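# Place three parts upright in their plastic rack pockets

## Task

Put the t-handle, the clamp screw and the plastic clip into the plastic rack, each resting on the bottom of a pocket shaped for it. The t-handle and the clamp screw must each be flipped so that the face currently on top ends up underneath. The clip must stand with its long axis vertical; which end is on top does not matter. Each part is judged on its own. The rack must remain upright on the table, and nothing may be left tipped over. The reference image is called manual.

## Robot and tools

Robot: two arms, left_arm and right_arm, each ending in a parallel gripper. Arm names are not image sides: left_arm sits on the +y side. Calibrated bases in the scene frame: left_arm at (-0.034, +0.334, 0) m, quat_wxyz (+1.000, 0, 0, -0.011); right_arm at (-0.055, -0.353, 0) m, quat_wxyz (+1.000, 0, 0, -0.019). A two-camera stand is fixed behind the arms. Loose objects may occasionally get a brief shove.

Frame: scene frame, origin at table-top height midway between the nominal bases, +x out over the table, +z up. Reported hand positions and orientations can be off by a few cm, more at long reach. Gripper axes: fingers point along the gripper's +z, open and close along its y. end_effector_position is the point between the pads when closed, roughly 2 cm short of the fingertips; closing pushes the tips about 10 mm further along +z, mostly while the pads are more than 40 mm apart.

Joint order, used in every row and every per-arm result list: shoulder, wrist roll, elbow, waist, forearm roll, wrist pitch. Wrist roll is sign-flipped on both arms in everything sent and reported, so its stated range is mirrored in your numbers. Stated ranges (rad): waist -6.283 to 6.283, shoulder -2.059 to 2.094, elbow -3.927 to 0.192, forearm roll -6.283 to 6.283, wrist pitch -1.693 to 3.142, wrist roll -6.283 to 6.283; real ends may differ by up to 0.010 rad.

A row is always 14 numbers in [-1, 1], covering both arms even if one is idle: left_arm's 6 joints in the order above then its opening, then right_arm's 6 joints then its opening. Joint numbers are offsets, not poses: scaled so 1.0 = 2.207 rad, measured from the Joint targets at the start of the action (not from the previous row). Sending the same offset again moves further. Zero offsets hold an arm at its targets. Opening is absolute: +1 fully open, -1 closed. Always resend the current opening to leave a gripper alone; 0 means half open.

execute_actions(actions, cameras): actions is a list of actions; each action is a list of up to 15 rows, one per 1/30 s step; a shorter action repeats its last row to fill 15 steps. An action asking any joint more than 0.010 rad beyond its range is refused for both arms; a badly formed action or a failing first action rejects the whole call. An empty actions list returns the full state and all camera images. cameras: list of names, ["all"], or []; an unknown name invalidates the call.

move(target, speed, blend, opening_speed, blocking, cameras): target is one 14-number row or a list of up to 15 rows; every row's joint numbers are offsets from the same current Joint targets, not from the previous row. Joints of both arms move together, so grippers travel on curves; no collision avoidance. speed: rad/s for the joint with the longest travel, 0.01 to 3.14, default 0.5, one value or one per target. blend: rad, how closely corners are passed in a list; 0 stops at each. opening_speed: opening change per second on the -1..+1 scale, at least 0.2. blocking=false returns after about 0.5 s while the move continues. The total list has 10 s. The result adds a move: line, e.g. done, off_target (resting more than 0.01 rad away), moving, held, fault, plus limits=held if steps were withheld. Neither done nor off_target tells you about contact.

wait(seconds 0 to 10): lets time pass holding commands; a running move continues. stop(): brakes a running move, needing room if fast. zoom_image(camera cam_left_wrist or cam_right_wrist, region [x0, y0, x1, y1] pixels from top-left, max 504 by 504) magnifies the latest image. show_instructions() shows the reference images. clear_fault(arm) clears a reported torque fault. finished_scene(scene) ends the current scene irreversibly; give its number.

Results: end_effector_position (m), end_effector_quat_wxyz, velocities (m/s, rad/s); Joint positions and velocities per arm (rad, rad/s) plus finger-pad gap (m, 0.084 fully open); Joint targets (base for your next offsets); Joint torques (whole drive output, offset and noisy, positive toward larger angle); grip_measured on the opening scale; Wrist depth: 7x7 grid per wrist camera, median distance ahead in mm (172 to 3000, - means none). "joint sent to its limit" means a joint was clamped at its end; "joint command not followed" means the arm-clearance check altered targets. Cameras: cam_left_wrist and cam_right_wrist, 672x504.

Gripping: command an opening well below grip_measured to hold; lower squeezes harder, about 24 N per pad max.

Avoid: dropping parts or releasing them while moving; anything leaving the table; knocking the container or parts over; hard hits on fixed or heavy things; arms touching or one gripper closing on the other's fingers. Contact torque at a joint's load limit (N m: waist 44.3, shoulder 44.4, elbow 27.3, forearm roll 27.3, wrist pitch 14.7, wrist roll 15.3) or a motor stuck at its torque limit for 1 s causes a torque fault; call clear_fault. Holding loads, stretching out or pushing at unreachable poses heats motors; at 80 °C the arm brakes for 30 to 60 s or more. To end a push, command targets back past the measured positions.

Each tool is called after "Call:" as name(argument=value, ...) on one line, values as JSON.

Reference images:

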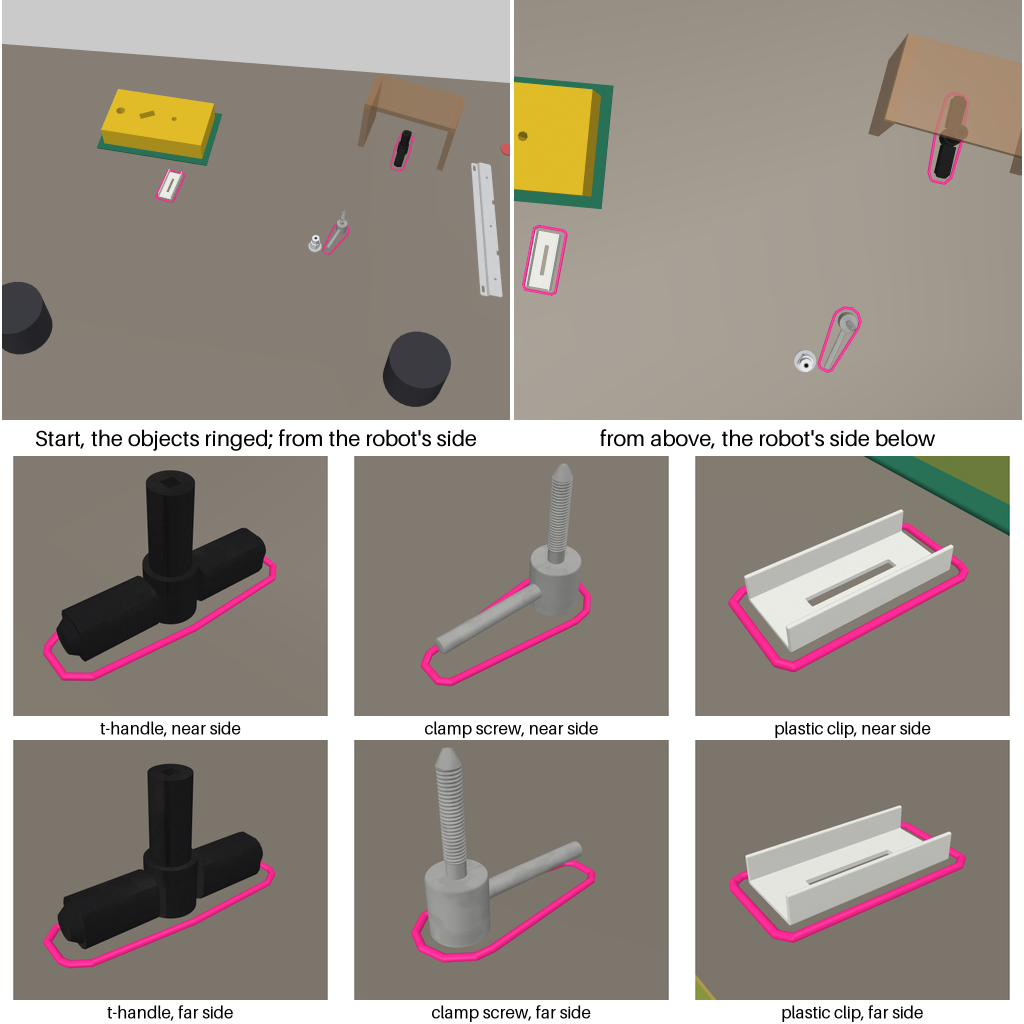

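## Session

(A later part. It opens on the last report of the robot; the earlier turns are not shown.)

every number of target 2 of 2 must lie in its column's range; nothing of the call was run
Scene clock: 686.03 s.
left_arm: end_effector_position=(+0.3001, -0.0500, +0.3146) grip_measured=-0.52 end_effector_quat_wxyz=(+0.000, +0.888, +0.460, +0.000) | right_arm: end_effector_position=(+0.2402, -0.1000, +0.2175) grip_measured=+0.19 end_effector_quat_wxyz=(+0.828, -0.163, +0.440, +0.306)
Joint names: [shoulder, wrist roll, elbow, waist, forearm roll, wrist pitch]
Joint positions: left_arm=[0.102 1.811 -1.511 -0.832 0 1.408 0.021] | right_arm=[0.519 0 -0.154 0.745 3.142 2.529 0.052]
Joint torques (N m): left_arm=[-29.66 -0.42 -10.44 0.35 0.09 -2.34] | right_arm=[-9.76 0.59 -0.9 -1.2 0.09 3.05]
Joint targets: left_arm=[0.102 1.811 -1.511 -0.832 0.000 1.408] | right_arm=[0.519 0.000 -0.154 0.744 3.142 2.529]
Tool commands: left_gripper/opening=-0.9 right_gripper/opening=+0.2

Call:
move(target=[[0.0314,0.3607,0.1995,0.3130,0,-0.2304,-0.9, 0,0,0,0,0,0,0.2],[0.0314,0.3607,0.1995,0.3130,0,-0.2304,-0.9, -0.1922,0,-0.4412,0.0761,0,-0.99,0.2]], speed=[0.7,1.4])

Call:
move(target=[0,0,0,0,0,0,-0.9, 0,0,0,0,0,-0.1494,0.2], speed=0.8, cameras=["all"])

Scene clock: 694.17 s.
left_arm: end_effector_position=(+0.4532, +0.2533, +0.1344) grip_measured=-0.52 end_effector_quat_wxyz=(+0.000, +0.343, +0.939, +0.000) | right_arm: end_effector_position=(+0.3588, +0.1435, +0.3133) grip_measured=+0.19 end_effector_quat_wxyz=(+0.576, -0.327, +0.699, +0.269)
Joint names: [shoulder, wrist roll, elbow, waist, forearm roll, wrist pitch]
Joint positions: left_arm=[0.171 2.607 -1.071 -0.142 0 0.9 0.021] | right_arm=[0.095 0 -1.128 0.912 3.142 0.344 0.052]
Joint torques (N m): left_arm=[-23.6 0.7 -9.77 2.35 -0.14 -2.02] | right_arm=[-18.75 0.56 -21.5 5.08 0.04 1.08]
Motor temperatures (°C): left_arm=[33 34 38 32 31 33] | right_arm=[29 34 37 33 34 32]
Wrist depth (mm): cam_left_wrist=[263 263 263 264 263 264 264 / 263 264 264 264 265 264 264 / 264 264 265 265 265 265 265 / 265 265 265 265 265 265 265 / 265 265 265 219 263 266 266 / 266 262 220 219 - 266 267 / 263 220 220 - - 264 267] | cam_right_wrist=[1278 1417 - 299 286 517 548 / 1271 1434 1600 1930 277 733 731 / 1241 1420 - 242 242 978 978 / 1224 1394 - 238 239 2727 - / 1220 1383 - 236 240 2675 - / 1196 1353 - 236 235 2492 - / 1186 1332 - 247 236 2439 -]
Joint targets: left_arm=[0.171 2.607 -1.071 -0.142 0.000 0.900] | right_arm=[0.095 0.000 -1.128 0.912 3.142 0.344]
move: done

Scene clock: 695.13 s.
left_arm: end_effector_position=(+0.4532, +0.2533, +0.1344) grip_measured=-0.52 end_effector_quat_wxyz=(+0.000, +0.343, +0.939, +0.000) | right_arm: end_effector_position=(+0.3252, +0.1034, +0.2448) grip_measured=+0.19 end_effector_quat_wxyz=(+0.453, -0.367, +0.784, +0.212)
Joint names: [shoulder, wrist roll, elbow, waist, forearm roll, wrist pitch]
Joint positions: left_arm=[0.171 2.607 -1.071 -0.142 0 0.9 0.021] | right_arm=[0.095 0 -1.128 0.912 3.142 0.014 0.052]
Joint torques (N m): left_arm=[-23.82 0.65 -9.88 1.59 -0.13 -1.88] | right_arm=[-17.61 0.62 -19.44 5.11 -0.18 0.29]
Wrist depth (mm): cam_left_wrist=[263 264 264 264 264 264 264 / 264 264 264 264 264 265 264 / 264 264 265 265 264 265 265 / 265 265 265 265 265 266 265 / 265 265 265 219 262 266 266 / 266 263 219 220 - 266 266 / 263 220 220 - - 264 267] | cam_right_wrist=[331 279 269 278 325 328 327 / 387 303 314 301 343 382 381 / 443 443 360 363 358 417 437 / 1361 517 517 420 419 511 511 / 1325 1487 1619 580 579 615 613 / 1281 1420 1630 1914 349 772 838 / 1233 1377 1526 1852 2192 2675 -]
Joint targets: left_arm=[0.171 2.607 -1.071 -0.142 0.000 0.900] | right_arm=[0.095 0.000 -1.128 0.912 3.142 0.014]
move: done

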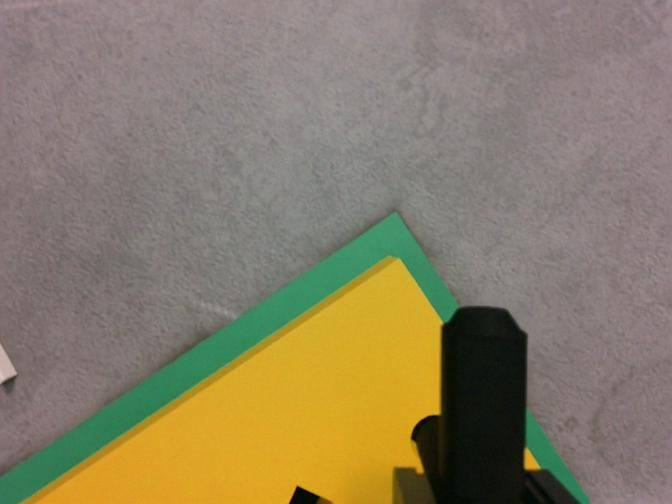

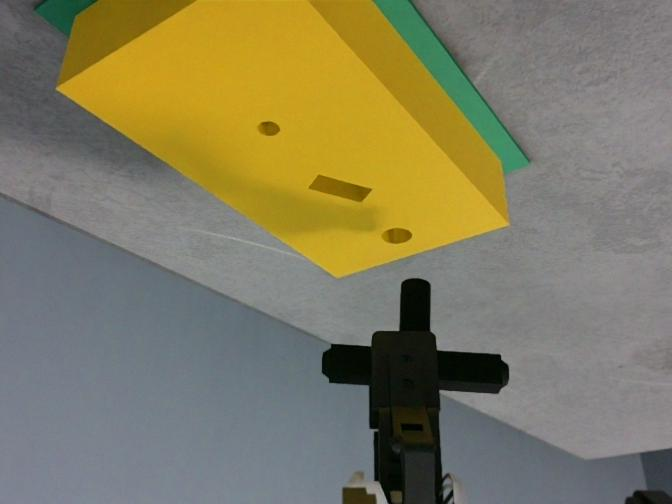

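Call:
move(target=[0.0291,0.0059,-0.0041,-0.0054,0,-0.0250,-0.9, 0,0,0,0,0,0,0.2], speed=0.3, cameras=["cam_right_wrist"])

Call:
zoom_image(camera="cam_right_wrist", region=[330, 190, 490, 310])

Scene clock: 743.37 s.
left_arm: end_effector_position=(+0.4604, +0.2460, +0.1102) grip_measured=-0.52 end_effector_quat_wxyz=(+0.000, +0.342, +0.940, +0.000) | right_arm: end_effector_position=(+0.3252, +0.1034, +0.2448) grip_measured=+0.19 end_effector_quat_wxyz=(+0.453, -0.367, +0.784, +0.212)
Joint names: [shoulder, wrist roll, elbow, waist, forearm roll, wrist pitch]
Joint positions: left_arm=[0.235 2.62 -1.08 -0.153 0 0.845 0.021] | right_arm=[0.095 0 -1.128 0.912 3.142 0.014 0.052]
Joint torques (N m): left_arm=[-24.56 0.68 -10.65 -2.41 -0.23 -2.58] | right_arm=[-16.4 0.55 -19.79 5.06 -1.12 0.64]
Wrist depth (mm): cam_left_wrist=[239 239 239 240 240 240 240 / 240 240 240 240 240 240 241 / 240 240 240 240 240 241 241 / 240 240 241 238 238 241 241 / 241 241 238 195 195 241 242 / 242 195 195 195 - 239 242 / 195 196 196 196 - 196 242] | cam_right_wrist=[331 279 269 279 325 328 327 / 387 302 314 301 343 383 381 / 443 443 360 363 358 417 437 / 1353 517 516 419 419 513 510 / 1322 1480 1630 364 362 615 611 / 1281 1428 1596 1852 714 771 837 / 1228 1380 - 283 2132 2727 -]
Joint targets: left_arm=[0.236 2.620 -1.080 -0.153 0.000 0.845] | right_arm=[0.095 0.000 -1.128 0.912 3.142 0.014]
move: done
Images, in order (width x height): cam_right_wrist 672x504.

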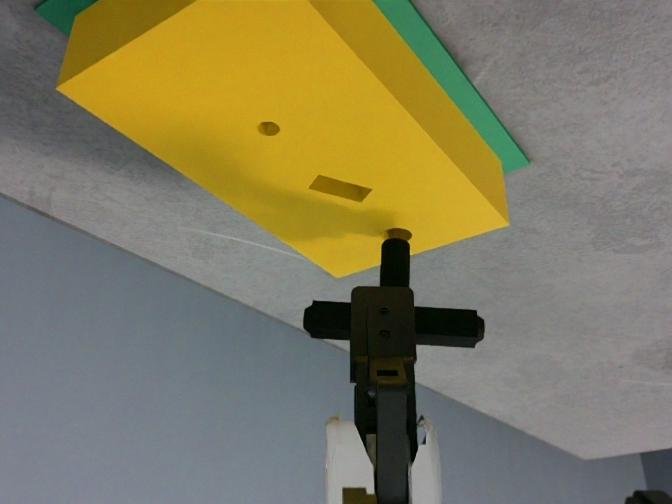

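Scaled by 3.150 from the camera's 672x504 image, which has a finer 960x720 frame.

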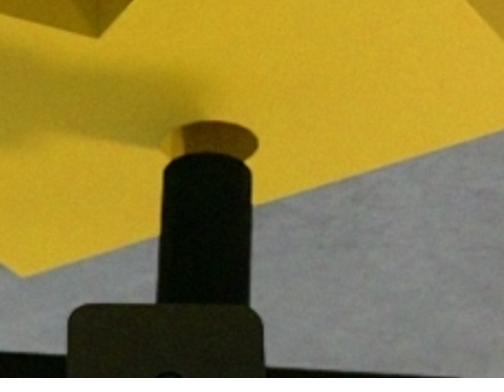

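Call:
move(target=[0.0001,0.0013,0.0043,-0.0013,0,-0.0044,-0.9, 0,0,0,0,0,0,0.2], speed=0.1, cameras=["cam_right_wrist"])

Call:
zoom_image(camera="cam_right_wrist", region=[340, 200, 460, 290])

Scene clock: 795.77 s.
left_arm: end_effector_position=(+0.4585, +0.2449, +0.1072) grip_measured=-0.52 end_effector_quat_wxyz=(+0.000, +0.342, +0.940, +0.000) | right_arm: end_effector_position=(+0.3252, +0.1034, +0.2448) grip_measured=+0.19 end_effector_quat_wxyz=(+0.453, -0.367, +0.784, +0.212)
Joint names: [shoulder, wrist roll, elbow, waist, forearm roll, wrist pitch]
Joint positions: left_arm=[0.236 2.623 -1.071 -0.156 0 0.835 0.021] | right_arm=[0.095 0 -1.128 0.912 3.142 0.014 0.052]
Joint torques (N m): left_arm=[-24.77 0.78 -9.49 -2.32 -0.14 -2.66] | right_arm=[-16.59 0.48 -19.87 5.17 -1.69 1.07]
Wrist depth (mm): cam_left_wrist=[236 236 237 237 237 237 237 / 237 236 237 237 237 237 238 / 237 237 238 237 238 238 238 / 237 237 238 235 235 238 239 / 238 238 235 192 192 238 238 / 238 235 192 192 - 236 239 / 192 192 193 193 - 193 239] | cam_right_wrist=[331 279 269 279 324 327 327 / 387 302 314 301 343 382 382 / 444 442 359 363 358 417 437 / 1350 518 517 419 417 512 509 / 1322 1483 1645 362 367 616 610 / 1278 1434 1619 1862 715 771 837 / 1230 1377 - 281 2132 2675 -]
Joint targets: left_arm=[0.236 2.623 -1.071 -0.156 0.000 0.835] | right_arm=[0.095 0.000 -1.128 0.912 3.142 0.014]
move: done
Images, in order (width x height): cam_right_wrist 672x504.

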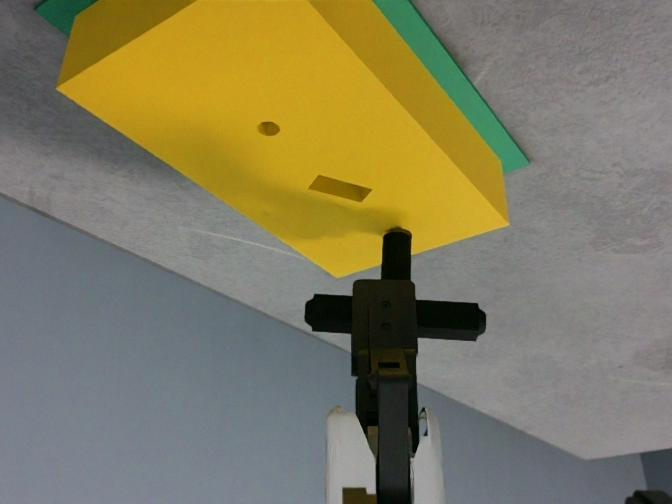

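Scaled by 4.200 from the camera's 672x504 image, which has a finer 960x720 frame.

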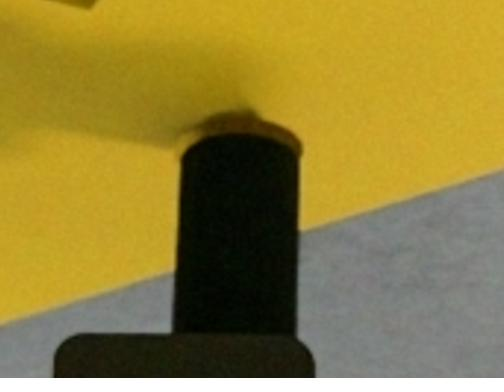

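Call:
move(target=[0.0012,0.0008,0.0020,-0.0008,0,-0.0032,-0.9, 0,0,0,0,0,0,0.2], speed=0.1, cameras=["cam_right_wrist"])

Call:
zoom_image(camera="cam_right_wrist", region=[340, 200, 460, 290])

Scene clock: 804.60 s.
left_arm: end_effector_position=(+0.4579, +0.2441, +0.1047) grip_measured=-0.52 end_effector_quat_wxyz=(+0.000, +0.342, +0.940, +0.000) | right_arm: end_effector_position=(+0.3252, +0.1034, +0.2448) grip_measured=+0.19 end_effector_quat_wxyz=(+0.453, -0.367, +0.784, +0.212)
Joint names: [shoulder, wrist roll, elbow, waist, forearm roll, wrist pitch]
Joint positions: left_arm=[0.238 2.624 -1.066 -0.158 0 0.828 0.021] | right_arm=[0.095 0 -1.128 0.912 3.142 0.014 0.052]
Joint torques (N m): left_arm=[-24.68 0.7 -9.18 -1.94 0.09 -2.63] | right_arm=[-16.33 0.49 -20.23 5.28 -1.94 1.33]
Wrist depth (mm): cam_left_wrist=[234 234 234 234 234 235 234 / 234 234 234 235 235 235 235 / 235 235 235 235 235 235 235 / 235 235 235 232 233 236 236 / 235 235 232 189 189 236 236 / 236 233 190 190 - 233 236 / 190 190 190 190 - 190 237] | cam_right_wrist=[331 279 269 279 325 328 327 / 387 302 314 301 343 382 381 / 443 443 359 363 358 418 438 / 1348 517 516 420 418 511 509 / 1327 1477 1630 363 367 615 612 / 1281 1428 1626 1893 714 775 836 / 1226 1402 - 280 2106 2696 -]
Joint targets: left_arm=[0.238 2.624 -1.066 -0.158 0.000 0.828] | right_arm=[0.095 0.000 -1.128 0.912 3.142 0.014]
move: done
Images, in order (width x height): cam_right_wrist 672x504.

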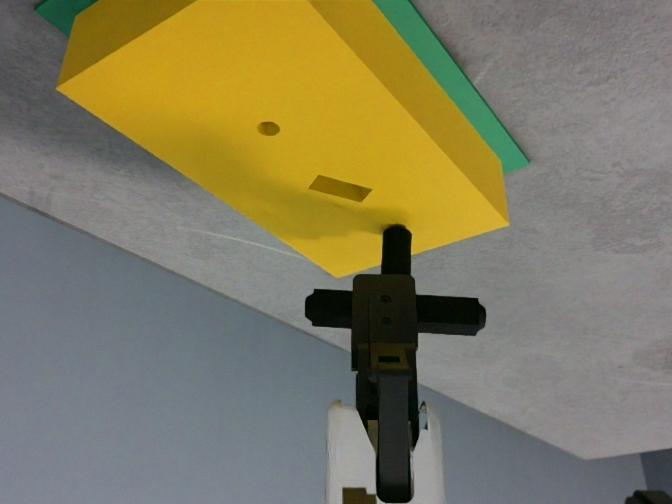

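Scaled by 4.200 from the camera's 672x504 image, which has a finer 960x720 frame.

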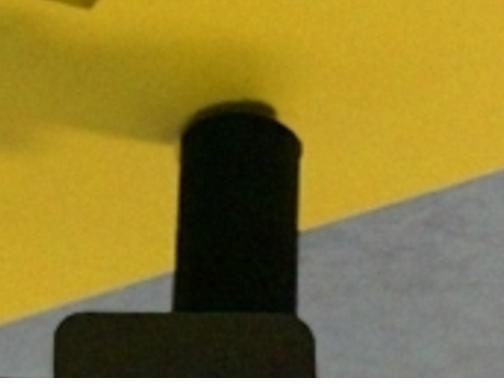

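Call:
move(target=[0.0023,0,0.0013,0,0,-0.0035,-0.9, 0,0,0,0,0,0,0.2], speed=0.1, cameras=["cam_right_wrist"])

Call:
zoom_image(camera="cam_right_wrist", region=[340, 200, 460, 290])

Scene clock: 810.57 s.
left_arm: end_effector_position=(+0.4578, +0.2441, +0.1018) grip_measured=-0.52 end_effector_quat_wxyz=(+0.000, +0.342, +0.940, +0.000) | right_arm: end_effector_position=(+0.3252, +0.1034, +0.2448) grip_measured=+0.19 end_effector_quat_wxyz=(+0.453, -0.367, +0.784, +0.212)
Joint names: [shoulder, wrist roll, elbow, waist, forearm roll, wrist pitch]
Joint positions: left_arm=[0.243 2.624 -1.063 -0.158 0 0.82 0.021] | right_arm=[0.095 0 -1.128 0.912 3.142 0.014 0.052]
Joint torques (N m): left_arm=[-19.65 0.73 -7.44 -1.99 0.07 -2.41] | right_arm=[-16.51 0.49 -20.34 5.12 -1.71 1.41]
Wrist depth (mm): cam_left_wrist=[231 231 231 231 231 232 232 / 231 232 232 232 232 232 232 / 232 231 232 232 232 233 233 / 232 232 232 229 230 233 233 / 233 233 230 187 187 233 234 / 233 230 187 187 - 231 234 / 187 187 187 188 - 188 234] | cam_right_wrist=[331 279 269 279 324 328 327 / 387 302 314 301 344 382 382 / 443 443 359 363 358 418 437 / 1350 518 516 420 418 511 510 / 1310 1480 1645 368 365 615 611 / 1290 1440 1619 1872 712 772 836 / 1224 1383 - 281 2158 2706 -]
Joint targets: left_arm=[0.243 2.624 -1.063 -0.158 0.000 0.820] | right_arm=[0.095 0.000 -1.128 0.912 3.142 0.014]
move: done
Images, in order (width x height): cam_right_wrist 672x504.

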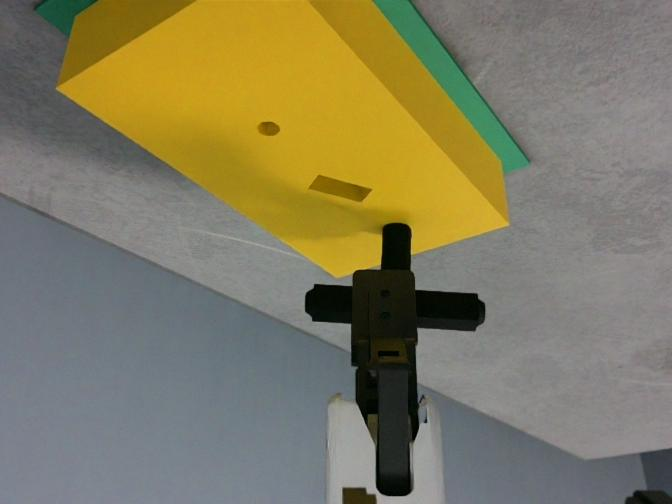

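Scaled by 4.200 from the camera's 672x504 image, which has a finer 960x720 frame.

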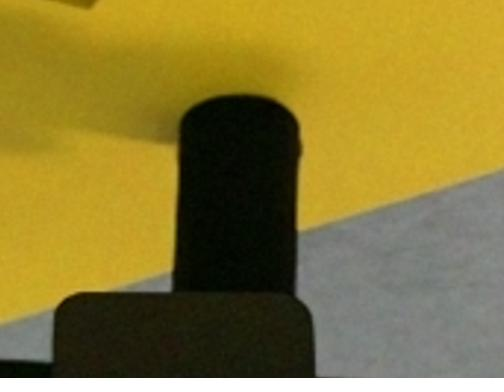

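Call:
move(target=[[-0.0015,0,-0.0009,0,0,0.0024,-0.9, 0,0,0,0,0,0,0.2],[0.0022,-0.0042,-0.0060,0.0042,0,0.0038,-0.9, 0,0,0,0,0,0,0.2]], speed=0.1, cameras=["cam_right_wrist"])

Call:
zoom_image(camera="cam_right_wrist", region=[340, 200, 460, 290])

Scene clock: 826.33 s.
left_arm: end_effector_position=(+0.4613, +0.2482, +0.1036) grip_measured=-0.52 end_effector_quat_wxyz=(+0.000, +0.342, +0.940, +0.000) | right_arm: end_effector_position=(+0.3252, +0.1034, +0.2448) grip_measured=+0.19 end_effector_quat_wxyz=(+0.453, -0.367, +0.784, +0.212)
Joint names: [shoulder, wrist roll, elbow, waist, forearm roll, wrist pitch]
Joint positions: left_arm=[0.248 2.615 -1.076 -0.149 0 0.829 0.021] | right_arm=[0.095 0 -1.128 0.912 3.142 0.014 0.052]
Joint torques (N m): left_arm=[-25.12 -0.68 -10.44 1.38 0.2 -1.31] | right_arm=[-16.45 0.6 -20.5 5.28 -1.74 1.32]
Wrist depth (mm): cam_left_wrist=[233 233 233 233 233 233 234 / 233 233 233 234 234 234 234 / 233 234 234 234 234 234 234 / 234 234 234 231 232 235 234 / 235 235 231 189 189 235 235 / 235 189 189 189 - 232 236 / 189 189 189 189 - 189 236] | cam_right_wrist=[331 279 269 279 324 328 327 / 387 303 314 302 344 382 381 / 442 443 360 363 358 417 436 / 1350 517 517 420 418 511 511 / 1320 1487 1653 368 578 614 613 / 1278 1431 1619 1842 715 773 835 / 1235 1391 - 286 2125 2654 -]
Joint targets: left_arm=[0.248 2.615 -1.077 -0.149 0.000 0.829] | right_arm=[0.095 0.000 -1.128 0.912 3.142 0.014]
move: done
Images, in order (width x height): cam_right_wrist 672x504.

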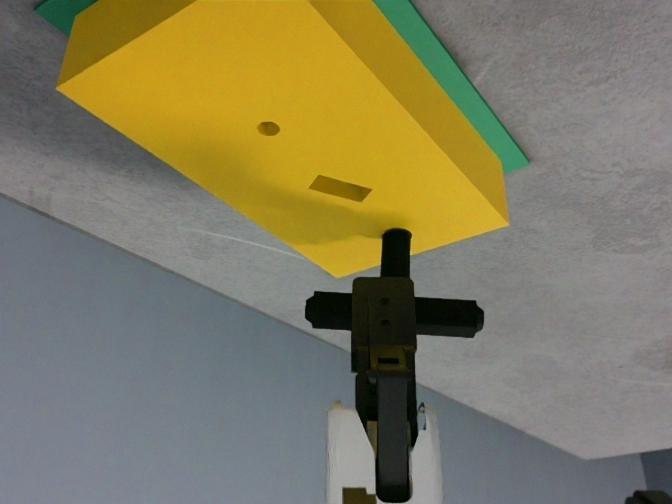

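Scaled by 4.200 from the camera's 672x504 image, which has a finer 960x720 frame.

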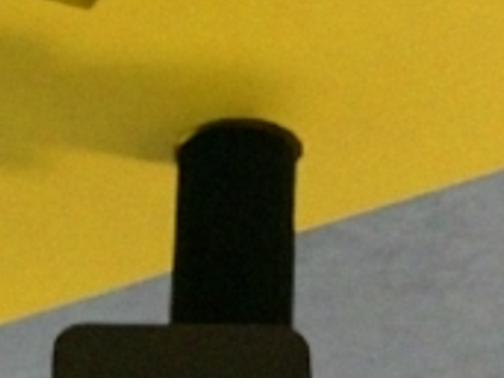

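Call:
move(target=[[-0.0006,-0.0002,0.0008,0.0002,0,-0.0002,-0.9, 0,0,0,0,0,0,0.2],[0.0024,-0.0002,0.0025,0.0002,0,-0.0049,-0.9, 0,0,0,0,0,0,0.2]], speed=0.1, cameras=["cam_right_wrist"])

Call:
zoom_image(camera="cam_right_wrist", region=[340, 200, 460, 290])

Scene clock: 832.50 s.
left_arm: end_effector_position=(+0.4610, +0.2485, +0.0999) grip_measured=-0.52 end_effector_quat_wxyz=(+0.000, +0.342, +0.940, +0.000) | right_arm: end_effector_position=(+0.3252, +0.1034, +0.2448) grip_measured=+0.19 end_effector_quat_wxyz=(+0.453, -0.367, +0.784, +0.212)
Joint names: [shoulder, wrist roll, elbow, waist, forearm roll, wrist pitch]
Joint positions: left_arm=[0.253 2.615 -1.071 -0.148 0 0.818 0.021] | right_arm=[0.095 0 -1.128 0.912 3.142 0.014 0.052]
Joint torques (N m): left_arm=[-6.01 -0.53 -1.67 -0.83 -0.02 0] | right_arm=[-16.55 0.49 -20.37 5.05 -1.81 1.3]
Wrist depth (mm): cam_left_wrist=[229 229 230 230 230 230 230 / 230 230 230 230 230 231 231 / 230 231 231 230 231 231 231 / 231 231 231 229 229 231 232 / 231 232 228 186 186 232 232 / 232 186 186 186 - 230 233 / 186 186 186 186 - 187 233] | cam_right_wrist=[331 280 269 279 324 328 327 / 387 302 314 301 344 382 382 / 443 444 359 363 359 417 437 / 1358 518 517 419 419 512 510 / 1317 1483 1642 370 373 615 612 / 1283 1437 1593 1867 714 771 837 / 1226 1386 - 287 2151 2727 -]
Joint targets: left_arm=[0.254 2.615 -1.071 -0.148 0.000 0.818] | right_arm=[0.095 0.000 -1.128 0.912 3.142 0.014]
move: done
Images, in order (width x height): cam_right_wrist 672x504.

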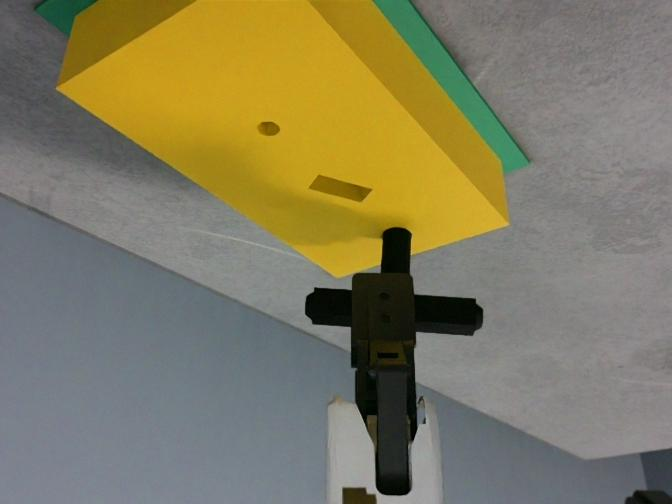

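Scaled by 4.200 from the camera's 672x504 image, which has a finer 960x720 frame.

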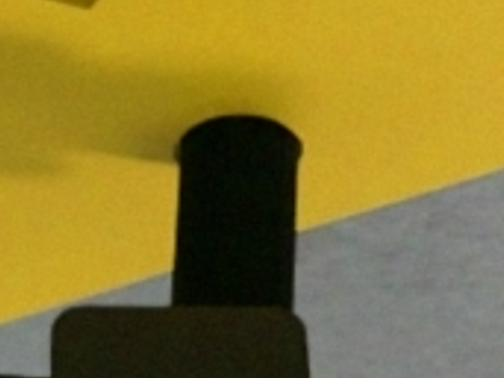

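Call:
zoom_image(camera="cam_right_wrist", region=[440, 130, 560, 240])

Call:
zoom_image(camera="cam_right_wrist", region=[30, 0, 150, 110])

Call:
zoom_image(camera="cam_right_wrist", region=[290, 210, 500, 380])

Scaled by 4.200 from the camera's 672x504 image, which has a finer 960x720 frame.

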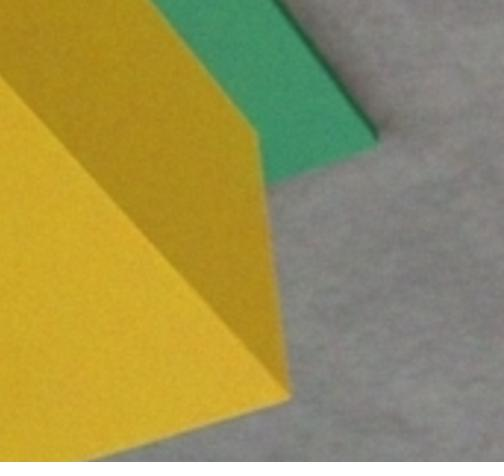

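Scaled by 4.200 from the camera's 672x504 image, which has a finer 960x720 frame.

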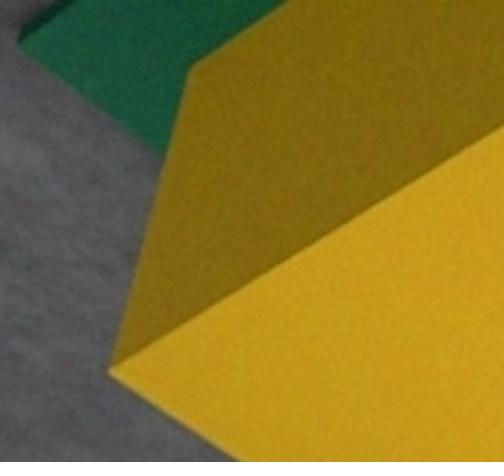

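Scaled by 2.400 from the camera's 672x504 image, which has a finer 960x720 frame.

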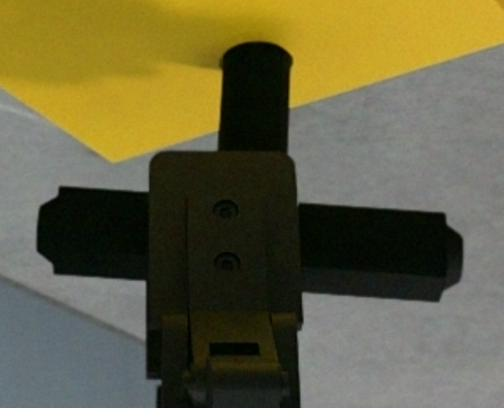

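Call:
move(target=[[-0.0048,0,-0.0023,0,0,0.0070,-0.9, 0,0,0,0,0,0,0.2],[-0.0238,-0.0210,0.0296,0.0085,-0.0186,-0.0293,-0.9, 0,0,0,0,0,0,0.2]], speed=0.12, cameras=["cam_right_wrist"])

Call:
zoom_image(camera="cam_right_wrist", region=[290, 200, 500, 370])

Scene clock: 896.67 s.
left_arm: end_effector_position=(+0.4584, +0.2536, +0.1063) grip_measured=-0.52 end_effector_quat_wxyz=(+0.028, +0.341, +0.940, -0.009) | right_arm: end_effector_position=(+0.3252, +0.1034, +0.2448) grip_measured=+0.19 end_effector_quat_wxyz=(+0.453, -0.367, +0.784, +0.212)
Joint names: [shoulder, wrist roll, elbow, waist, forearm roll, wrist pitch]
Joint positions: left_arm=[0.201 2.568 -1.006 -0.13 -0.041 0.753 0.021] | right_arm=[0.095 0 -1.128 0.912 3.142 0.014 0.052]
Joint torques (N m): left_arm=[-30.05 -0.46 -9.35 1.82 -0.64 -2.75] | right_arm=[-16.37 0.39 -20.51 5.39 -1.93 1.34]
Wrist depth (mm): cam_left_wrist=[227 227 228 228 228 228 228 / 229 229 229 229 230 230 230 / 231 231 232 231 231 232 232 / 233 233 233 230 231 234 234 / 235 235 232 189 232 235 236 / 236 190 190 190 - 235 237 / 192 192 191 192 - 236 240] | cam_right_wrist=[331 279 269 279 324 328 327 / 387 302 314 301 343 382 381 / 443 442 359 364 358 418 437 / 1348 518 518 419 419 511 510 / 1325 1474 1642 364 367 615 613 / 1276 1434 1645 1930 713 771 840 / 1237 1380 1496 288 293 2717 -]
Joint targets: left_arm=[0.201 2.568 -1.006 -0.130 -0.041 0.753] | right_arm=[0.095 0.000 -1.128 0.912 3.142 0.014]
move: done
Images, in order (width x height): cam_right_wrist 672x504.

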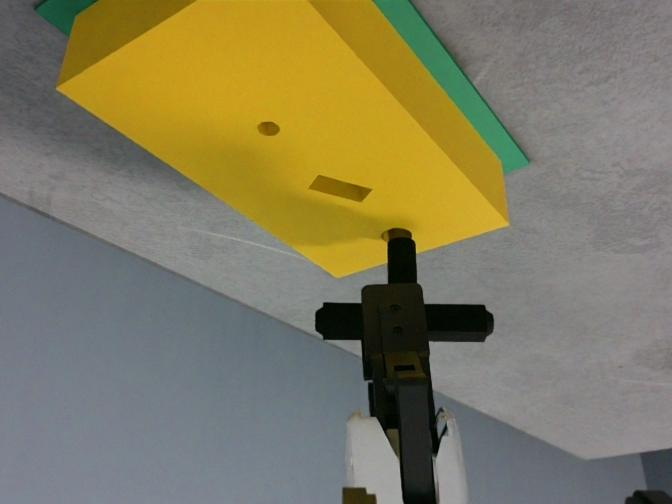

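Scaled by 2.400 from the camera's 672x504 image, which has a finer 960x720 frame.

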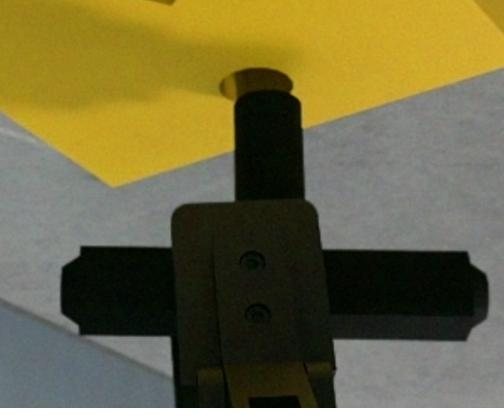

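Call:
move(target=[0.0057,0.0013,-0.0033,-0.0013,0,-0.0025,-0.9, 0,0,0,0,0,0,0.2], speed=0.1, cameras=["cam_right_wrist"])

Call:
zoom_image(camera="cam_right_wrist", region=[340, 200, 460, 290])

Scene clock: 913.27 s.
left_arm: end_effector_position=(+0.4606, +0.2518, +0.1033) grip_measured=-0.52 end_effector_quat_wxyz=(+0.028, +0.341, +0.940, -0.009) | right_arm: end_effector_position=(+0.3252, +0.1034, +0.2448) grip_measured=+0.19 end_effector_quat_wxyz=(+0.453, -0.367, +0.784, +0.212)
Joint names: [shoulder, wrist roll, elbow, waist, forearm roll, wrist pitch]
Joint positions: left_arm=[0.214 2.571 -1.013 -0.133 -0.041 0.748 0.021] | right_arm=[0.095 0 -1.128 0.912 3.142 0.014 0.052]
Joint torques (N m): left_arm=[-24.11 0.61 -10.13 -2.05 -0.59 -2.63] | right_arm=[-16.58 0.52 -20.29 5.16 -1.87 1.27]
Wrist depth (mm): cam_left_wrist=[224 224 225 225 225 225 226 / 226 226 227 227 227 227 227 / 228 228 229 228 228 229 229 / 230 230 230 227 228 231 231 / 232 231 186 185 185 233 233 / 234 187 187 187 - 232 235 / 188 188 188 188 - 190 237] | cam_right_wrist=[331 279 269 279 325 328 327 / 387 302 314 301 343 382 381 / 444 443 359 363 358 418 437 / 1356 517 516 420 418 512 510 / 1325 1487 1615 364 368 615 612 / 1285 1425 1596 - 336 777 837 / 1235 1377 1499 287 297 2706 -]
Joint targets: left_arm=[0.214 2.571 -1.013 -0.133 -0.041 0.748] | right_arm=[0.095 0.000 -1.128 0.912 3.142 0.014]
move: done
Images, in order (width x height): cam_right_wrist 672x504.

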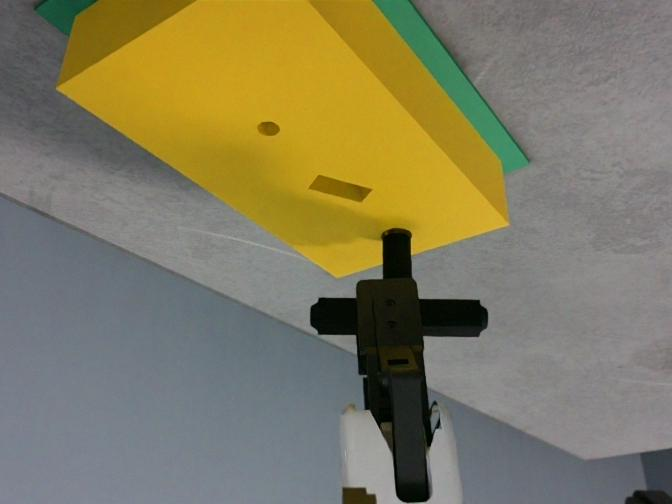

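Scaled by 4.200 from the camera's 672x504 image, which has a finer 960x720 frame.

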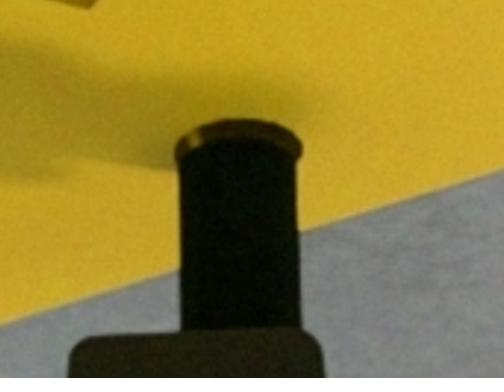

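Call:
move(target=[-0.0027,0.0026,0.0029,-0.0026,0,-0.0002,-0.9, 0,0,0,0,0,0,0.2], speed=0.1, cameras=["cam_right_wrist"])

Call:
zoom_image(camera="cam_right_wrist", region=[340, 200, 460, 290])

Scene clock: 947.33 s.
left_arm: end_effector_position=(+0.4585, +0.2493, +0.1038) grip_measured=-0.52 end_effector_quat_wxyz=(+0.028, +0.341, +0.940, -0.009) | right_arm: end_effector_position=(+0.3252, +0.1034, +0.2448) grip_measured=+0.19 end_effector_quat_wxyz=(+0.453, -0.367, +0.784, +0.212)
Joint names: [shoulder, wrist roll, elbow, waist, forearm roll, wrist pitch]
Joint positions: left_arm=[0.208 2.577 -1.007 -0.138 -0.041 0.747 0.021] | right_arm=[0.095 0 -1.128 0.912 3.142 0.014 0.052]
Joint torques (N m): left_arm=[-29.94 0.68 -9.3 -2.36 -0.5 -2.73] | right_arm=[-16.64 0.62 -20.48 5.43 -1.95 1.36]
Wrist depth (mm): cam_left_wrist=[225 225 225 225 226 225 226 / 226 227 227 227 227 227 228 / 228 229 229 228 229 230 229 / 230 231 230 228 228 231 231 / 233 232 229 186 185 233 234 / 234 188 188 188 - 232 235 / 190 189 189 189 - 190 236] | cam_right_wrist=[331 279 269 278 325 327 327 / 387 302 314 301 343 382 382 / 444 442 359 364 358 417 438 / 1348 517 516 419 420 511 510 / 1322 1483 1622 365 364 614 613 / 1278 1437 1604 300 332 772 835 / 1233 1383 1499 284 295 2675 -]
Joint targets: left_arm=[0.208 2.577 -1.007 -0.138 -0.041 0.747] | right_arm=[0.095 0.000 -1.128 0.912 3.142 0.014]
move: done
Images, in order (width x height): cam_right_wrist 672x504.

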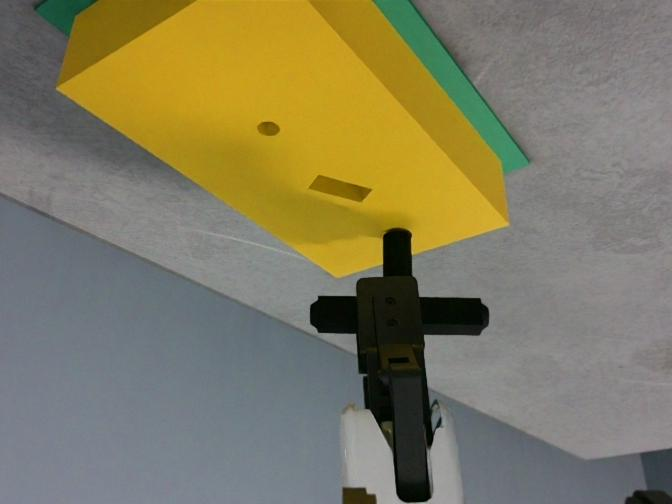

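Scaled by 4.200 from the camera's 672x504 image, which has a finer 960x720 frame.

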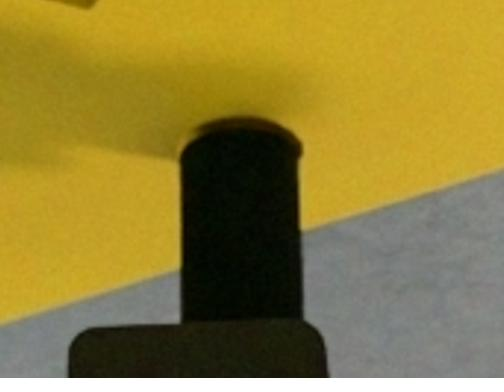

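Call:
move(target=[0.0017,0,0.0007,-0.0001,0,-0.0024,-0.9, 0,0,0,0,0,0,0.2], speed=0.1, cameras=["cam_right_wrist"])

Call:
zoom_image(camera="cam_right_wrist", region=[340, 200, 460, 290])

Scene clock: 953.60 s.
left_arm: end_effector_position=(+0.4585, +0.2492, +0.1018) grip_measured=-0.52 end_effector_quat_wxyz=(+0.028, +0.341, +0.940, -0.009) | right_arm: end_effector_position=(+0.3252, +0.1034, +0.2448) grip_measured=+0.19 end_effector_quat_wxyz=(+0.453, -0.367, +0.784, +0.212)
Joint names: [shoulder, wrist roll, elbow, waist, forearm roll, wrist pitch]
Joint positions: left_arm=[0.211 2.577 -1.005 -0.138 -0.041 0.742 0.021] | right_arm=[0.095 0 -1.128 0.912 3.142 0.014 0.052]
Joint torques (N m): left_arm=[-23.43 0.69 -9.13 -2.5 -0.36 -2.7] | right_arm=[-16.6 0.49 -20.4 5 -1.72 1.29]
Wrist depth (mm): cam_left_wrist=[223 223 223 223 224 224 224 / 225 225 225 225 225 226 226 / 227 227 227 226 227 228 227 / 228 229 229 226 226 229 229 / 231 230 227 184 184 231 232 / 232 186 185 186 - 230 233 / 188 187 187 187 - 187 235] | cam_right_wrist=[330 279 269 278 324 328 327 / 387 302 314 302 343 383 382 / 443 443 360 363 359 418 436 / 1348 517 517 420 419 512 509 / 1322 1480 1630 366 365 615 612 / 1283 1434 1596 306 332 770 837 / 1230 1380 1499 285 296 2685 -]
Joint targets: left_arm=[0.211 2.577 -1.005 -0.138 -0.041 0.742] | right_arm=[0.095 0.000 -1.128 0.912 3.142 0.014]
move: done
Images, in order (width x height): cam_right_wrist 672x504.

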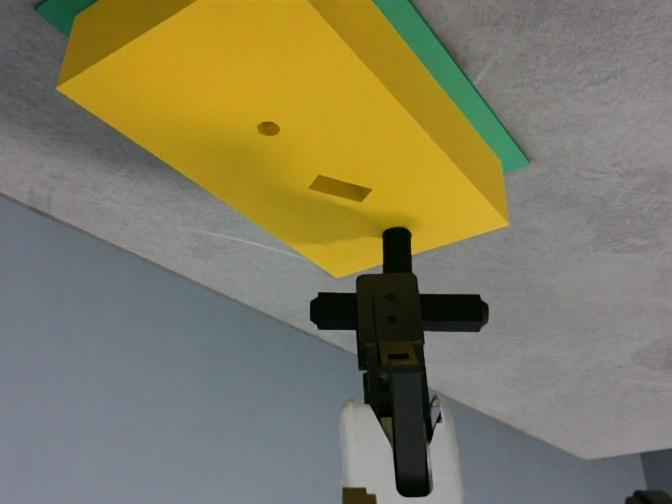

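Scaled by 4.200 from the camera's 672x504 image, which has a finer 960x720 frame.

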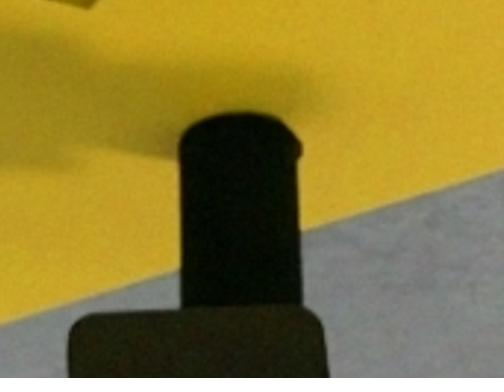

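Call:
zoom_image(camera="cam_right_wrist", region=[372, 218, 422, 256])

Scaled by 10.080 from the camera's 672x504 image, which has a finer 960x720 frame.

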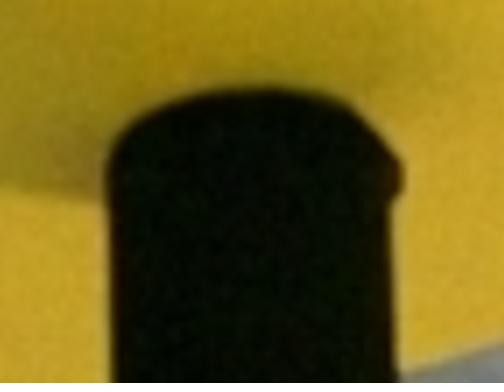

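Call:
move(target=[[0.0009,-0.0010,-0.0012,0.0010,0,0.0003,-0.9, 0,0,0,0,0,0,0.2],[0.0025,-0.0010,-0.0004,0.0010,0,-0.0021,-0.9, 0,0,0,0,0,0,0.2]], speed=0.1, cameras=["cam_right_wrist"])

Call:
zoom_image(camera="cam_right_wrist", region=[340, 200, 460, 290])

Scene clock: 970.53 s.
left_arm: end_effector_position=(+0.4595, +0.2502, +0.1001) grip_measured=-0.52 end_effector_quat_wxyz=(+0.028, +0.341, +0.940, -0.009) | right_arm: end_effector_position=(+0.3252, +0.1034, +0.2448) grip_measured=+0.19 end_effector_quat_wxyz=(+0.453, -0.367, +0.784, +0.212)
Joint names: [shoulder, wrist roll, elbow, waist, forearm roll, wrist pitch]
Joint positions: left_arm=[0.217 2.575 -1.006 -0.136 -0.041 0.737 0.021] | right_arm=[0.095 0 -1.128 0.912 3.142 0.014 0.052]
Joint torques (N m): left_arm=[-9.5 -0.62 -3.89 1.84 -0.44 -1.64] | right_arm=[-16.53 0.43 -20.57 5.19 -1.94 1.32]
Wrist depth (mm): cam_left_wrist=[222 222 222 222 222 223 223 / 223 224 223 224 224 225 224 / 225 225 226 225 225 226 226 / 227 227 227 224 225 228 228 / 229 229 225 182 182 230 231 / 230 185 184 184 - 229 233 / 186 186 186 186 - 187 234] | cam_right_wrist=[331 279 269 278 324 328 327 / 387 302 314 301 343 382 381 / 443 443 360 363 359 418 436 / 1358 518 517 420 418 511 510 / 1322 1477 1630 368 367 616 611 / 1285 1422 1596 306 713 774 837 / 1233 1386 1513 286 292 2664 -]
Joint targets: left_arm=[0.217 2.575 -1.006 -0.136 -0.041 0.737] | right_arm=[0.095 0.000 -1.128 0.912 3.142 0.014]
move: done
Images, in order (width x height): cam_right_wrist 672x504.

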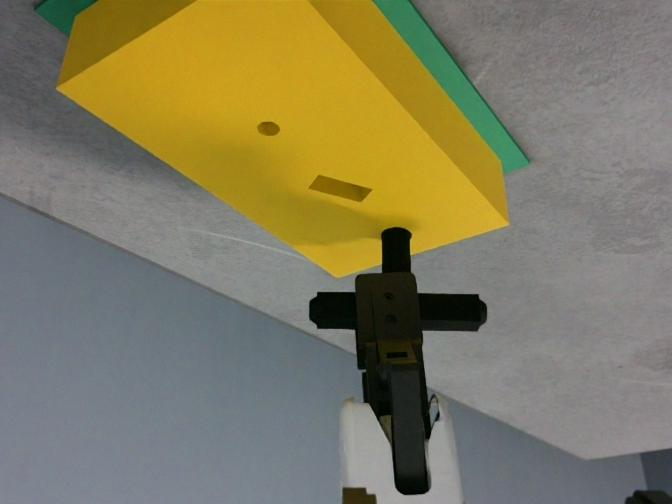

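Scaled by 4.200 from the camera's 672x504 image, which has a finer 960x720 frame.

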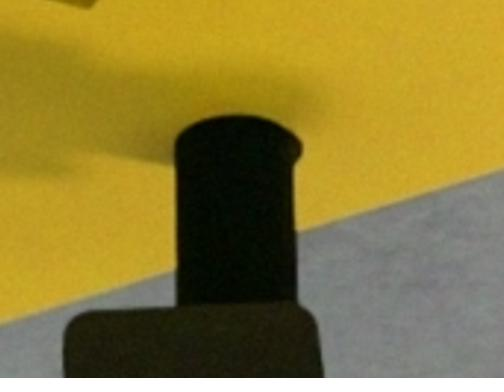

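Call:
move(target=[-0.0009,-0.0004,0.0013,0.0004,0,-0.0003,-0.9, 0,0,0,0,0,0,0.2], speed=0.05, cameras=["cam_right_wrist"])

Call:
zoom_image(camera="cam_right_wrist", region=[340, 200, 460, 290])

Scene clock: 977.17 s.
left_arm: end_effector_position=(+0.4586, +0.2508, +0.0997) grip_measured=-0.52 end_effector_quat_wxyz=(+0.028, +0.341, +0.940, -0.009) | right_arm: end_effector_position=(+0.3252, +0.1034, +0.2448) grip_measured=+0.19 end_effector_quat_wxyz=(+0.453, -0.367, +0.784, +0.212)
Joint names: [shoulder, wrist roll, elbow, waist, forearm roll, wrist pitch]
Joint positions: left_arm=[0.215 2.574 -1.003 -0.135 -0.041 0.737 0.021] | right_arm=[0.095 0 -1.128 0.912 3.142 0.014 0.052]
Joint torques (N m): left_arm=[-16.4 -0.61 -2.89 1.52 -0.44 0.14] | right_arm=[-16.41 0.56 -20.47 5.42 -1.8 1.39]
Wrist depth (mm): cam_left_wrist=[221 222 221 222 222 222 223 / 223 223 223 224 224 224 224 / 225 225 225 225 225 226 226 / 227 227 227 224 225 228 228 / 228 228 225 182 182 229 230 / 230 184 184 184 - 229 232 / 186 186 185 185 - 187 234] | cam_right_wrist=[331 279 269 279 324 327 327 / 386 302 314 301 343 382 381 / 442 442 359 364 358 417 437 / 1350 517 516 419 418 512 510 / 1330 1477 1626 362 367 615 613 / 1288 1431 1596 308 334 773 837 / 1237 1386 1503 286 292 2696 -]
Joint targets: left_arm=[0.215 2.574 -1.003 -0.135 -0.041 0.737] | right_arm=[0.095 0.000 -1.128 0.912 3.142 0.014]
move: done
Images, in order (width x height): cam_right_wrist 672x504.

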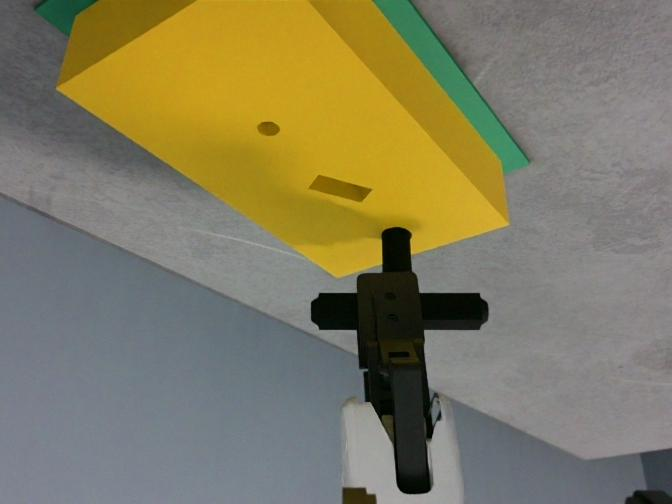

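Scaled by 4.200 from the camera's 672x504 image, which has a finer 960x720 frame.

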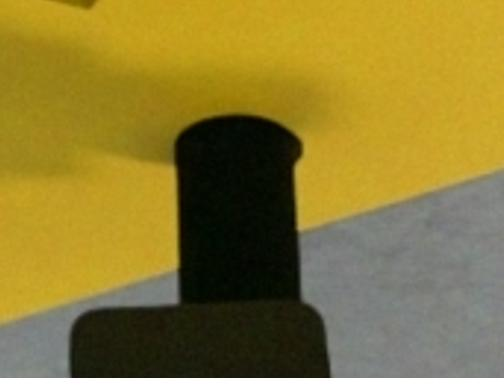

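Call:
move(target=[0.0025,0,0.0012,0,0,-0.0036,-0.9, 0,0,0,0,0,0,0.2], speed=0.06, cameras=["cam_right_wrist"])

Call:
zoom_image(camera="cam_right_wrist", region=[340, 200, 460, 290])

Scene clock: 983.80 s.
left_arm: end_effector_position=(+0.4585, +0.2509, +0.0967) grip_measured=-0.52 end_effector_quat_wxyz=(+0.028, +0.341, +0.940, -0.009) | right_arm: end_effector_position=(+0.3252, +0.1034, +0.2448) grip_measured=+0.19 end_effector_quat_wxyz=(+0.453, -0.367, +0.784, +0.212)
Joint names: [shoulder, wrist roll, elbow, waist, forearm roll, wrist pitch]
Joint positions: left_arm=[0.22 2.574 -1 -0.135 -0.041 0.729 0.021] | right_arm=[0.095 0 -1.128 0.912 3.142 0.014 0.052]
Joint torques (N m): left_arm=[-6.05 -0.64 -1.7 0.27 -0.4 -0.08] | right_arm=[-16.51 0.57 -20.47 5.01 -1.87 1.34]
Wrist depth (mm): cam_left_wrist=[218 218 219 219 219 220 220 / 220 220 220 220 221 221 221 / 222 222 223 222 222 223 223 / 223 224 224 221 222 225 224 / 226 226 223 180 179 226 227 / 227 181 181 181 - 226 229 / 183 183 183 183 - 184 231] | cam_right_wrist=[331 279 268 278 325 327 327 / 387 302 314 301 343 383 381 / 444 442 359 364 358 417 437 / 1353 516 517 420 419 511 509 / 1320 1477 1619 368 367 616 614 / 1281 1431 1604 300 329 772 834 / 1228 1383 1493 286 293 2706 -]
Joint targets: left_arm=[0.221 2.574 -1.000 -0.135 -0.041 0.729] | right_arm=[0.095 0.000 -1.128 0.912 3.142 0.014]
move: done
Images, in order (width x height): cam_right_wrist 672x504.

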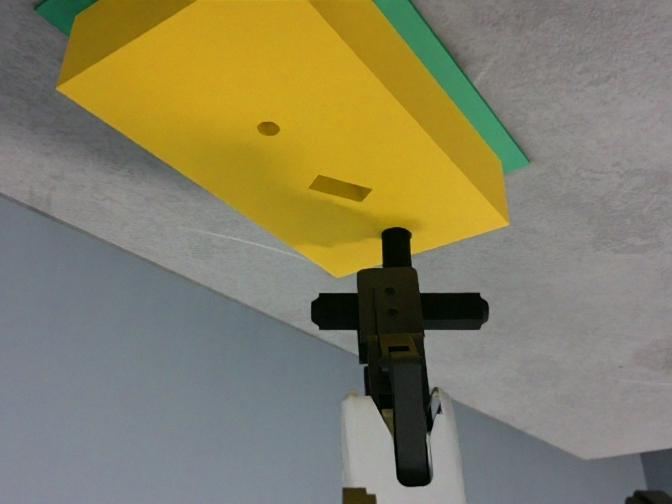

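Scaled by 4.200 from the camera's 672x504 image, which has a finer 960x720 frame.

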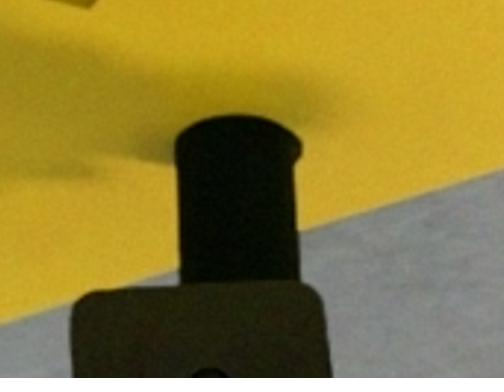

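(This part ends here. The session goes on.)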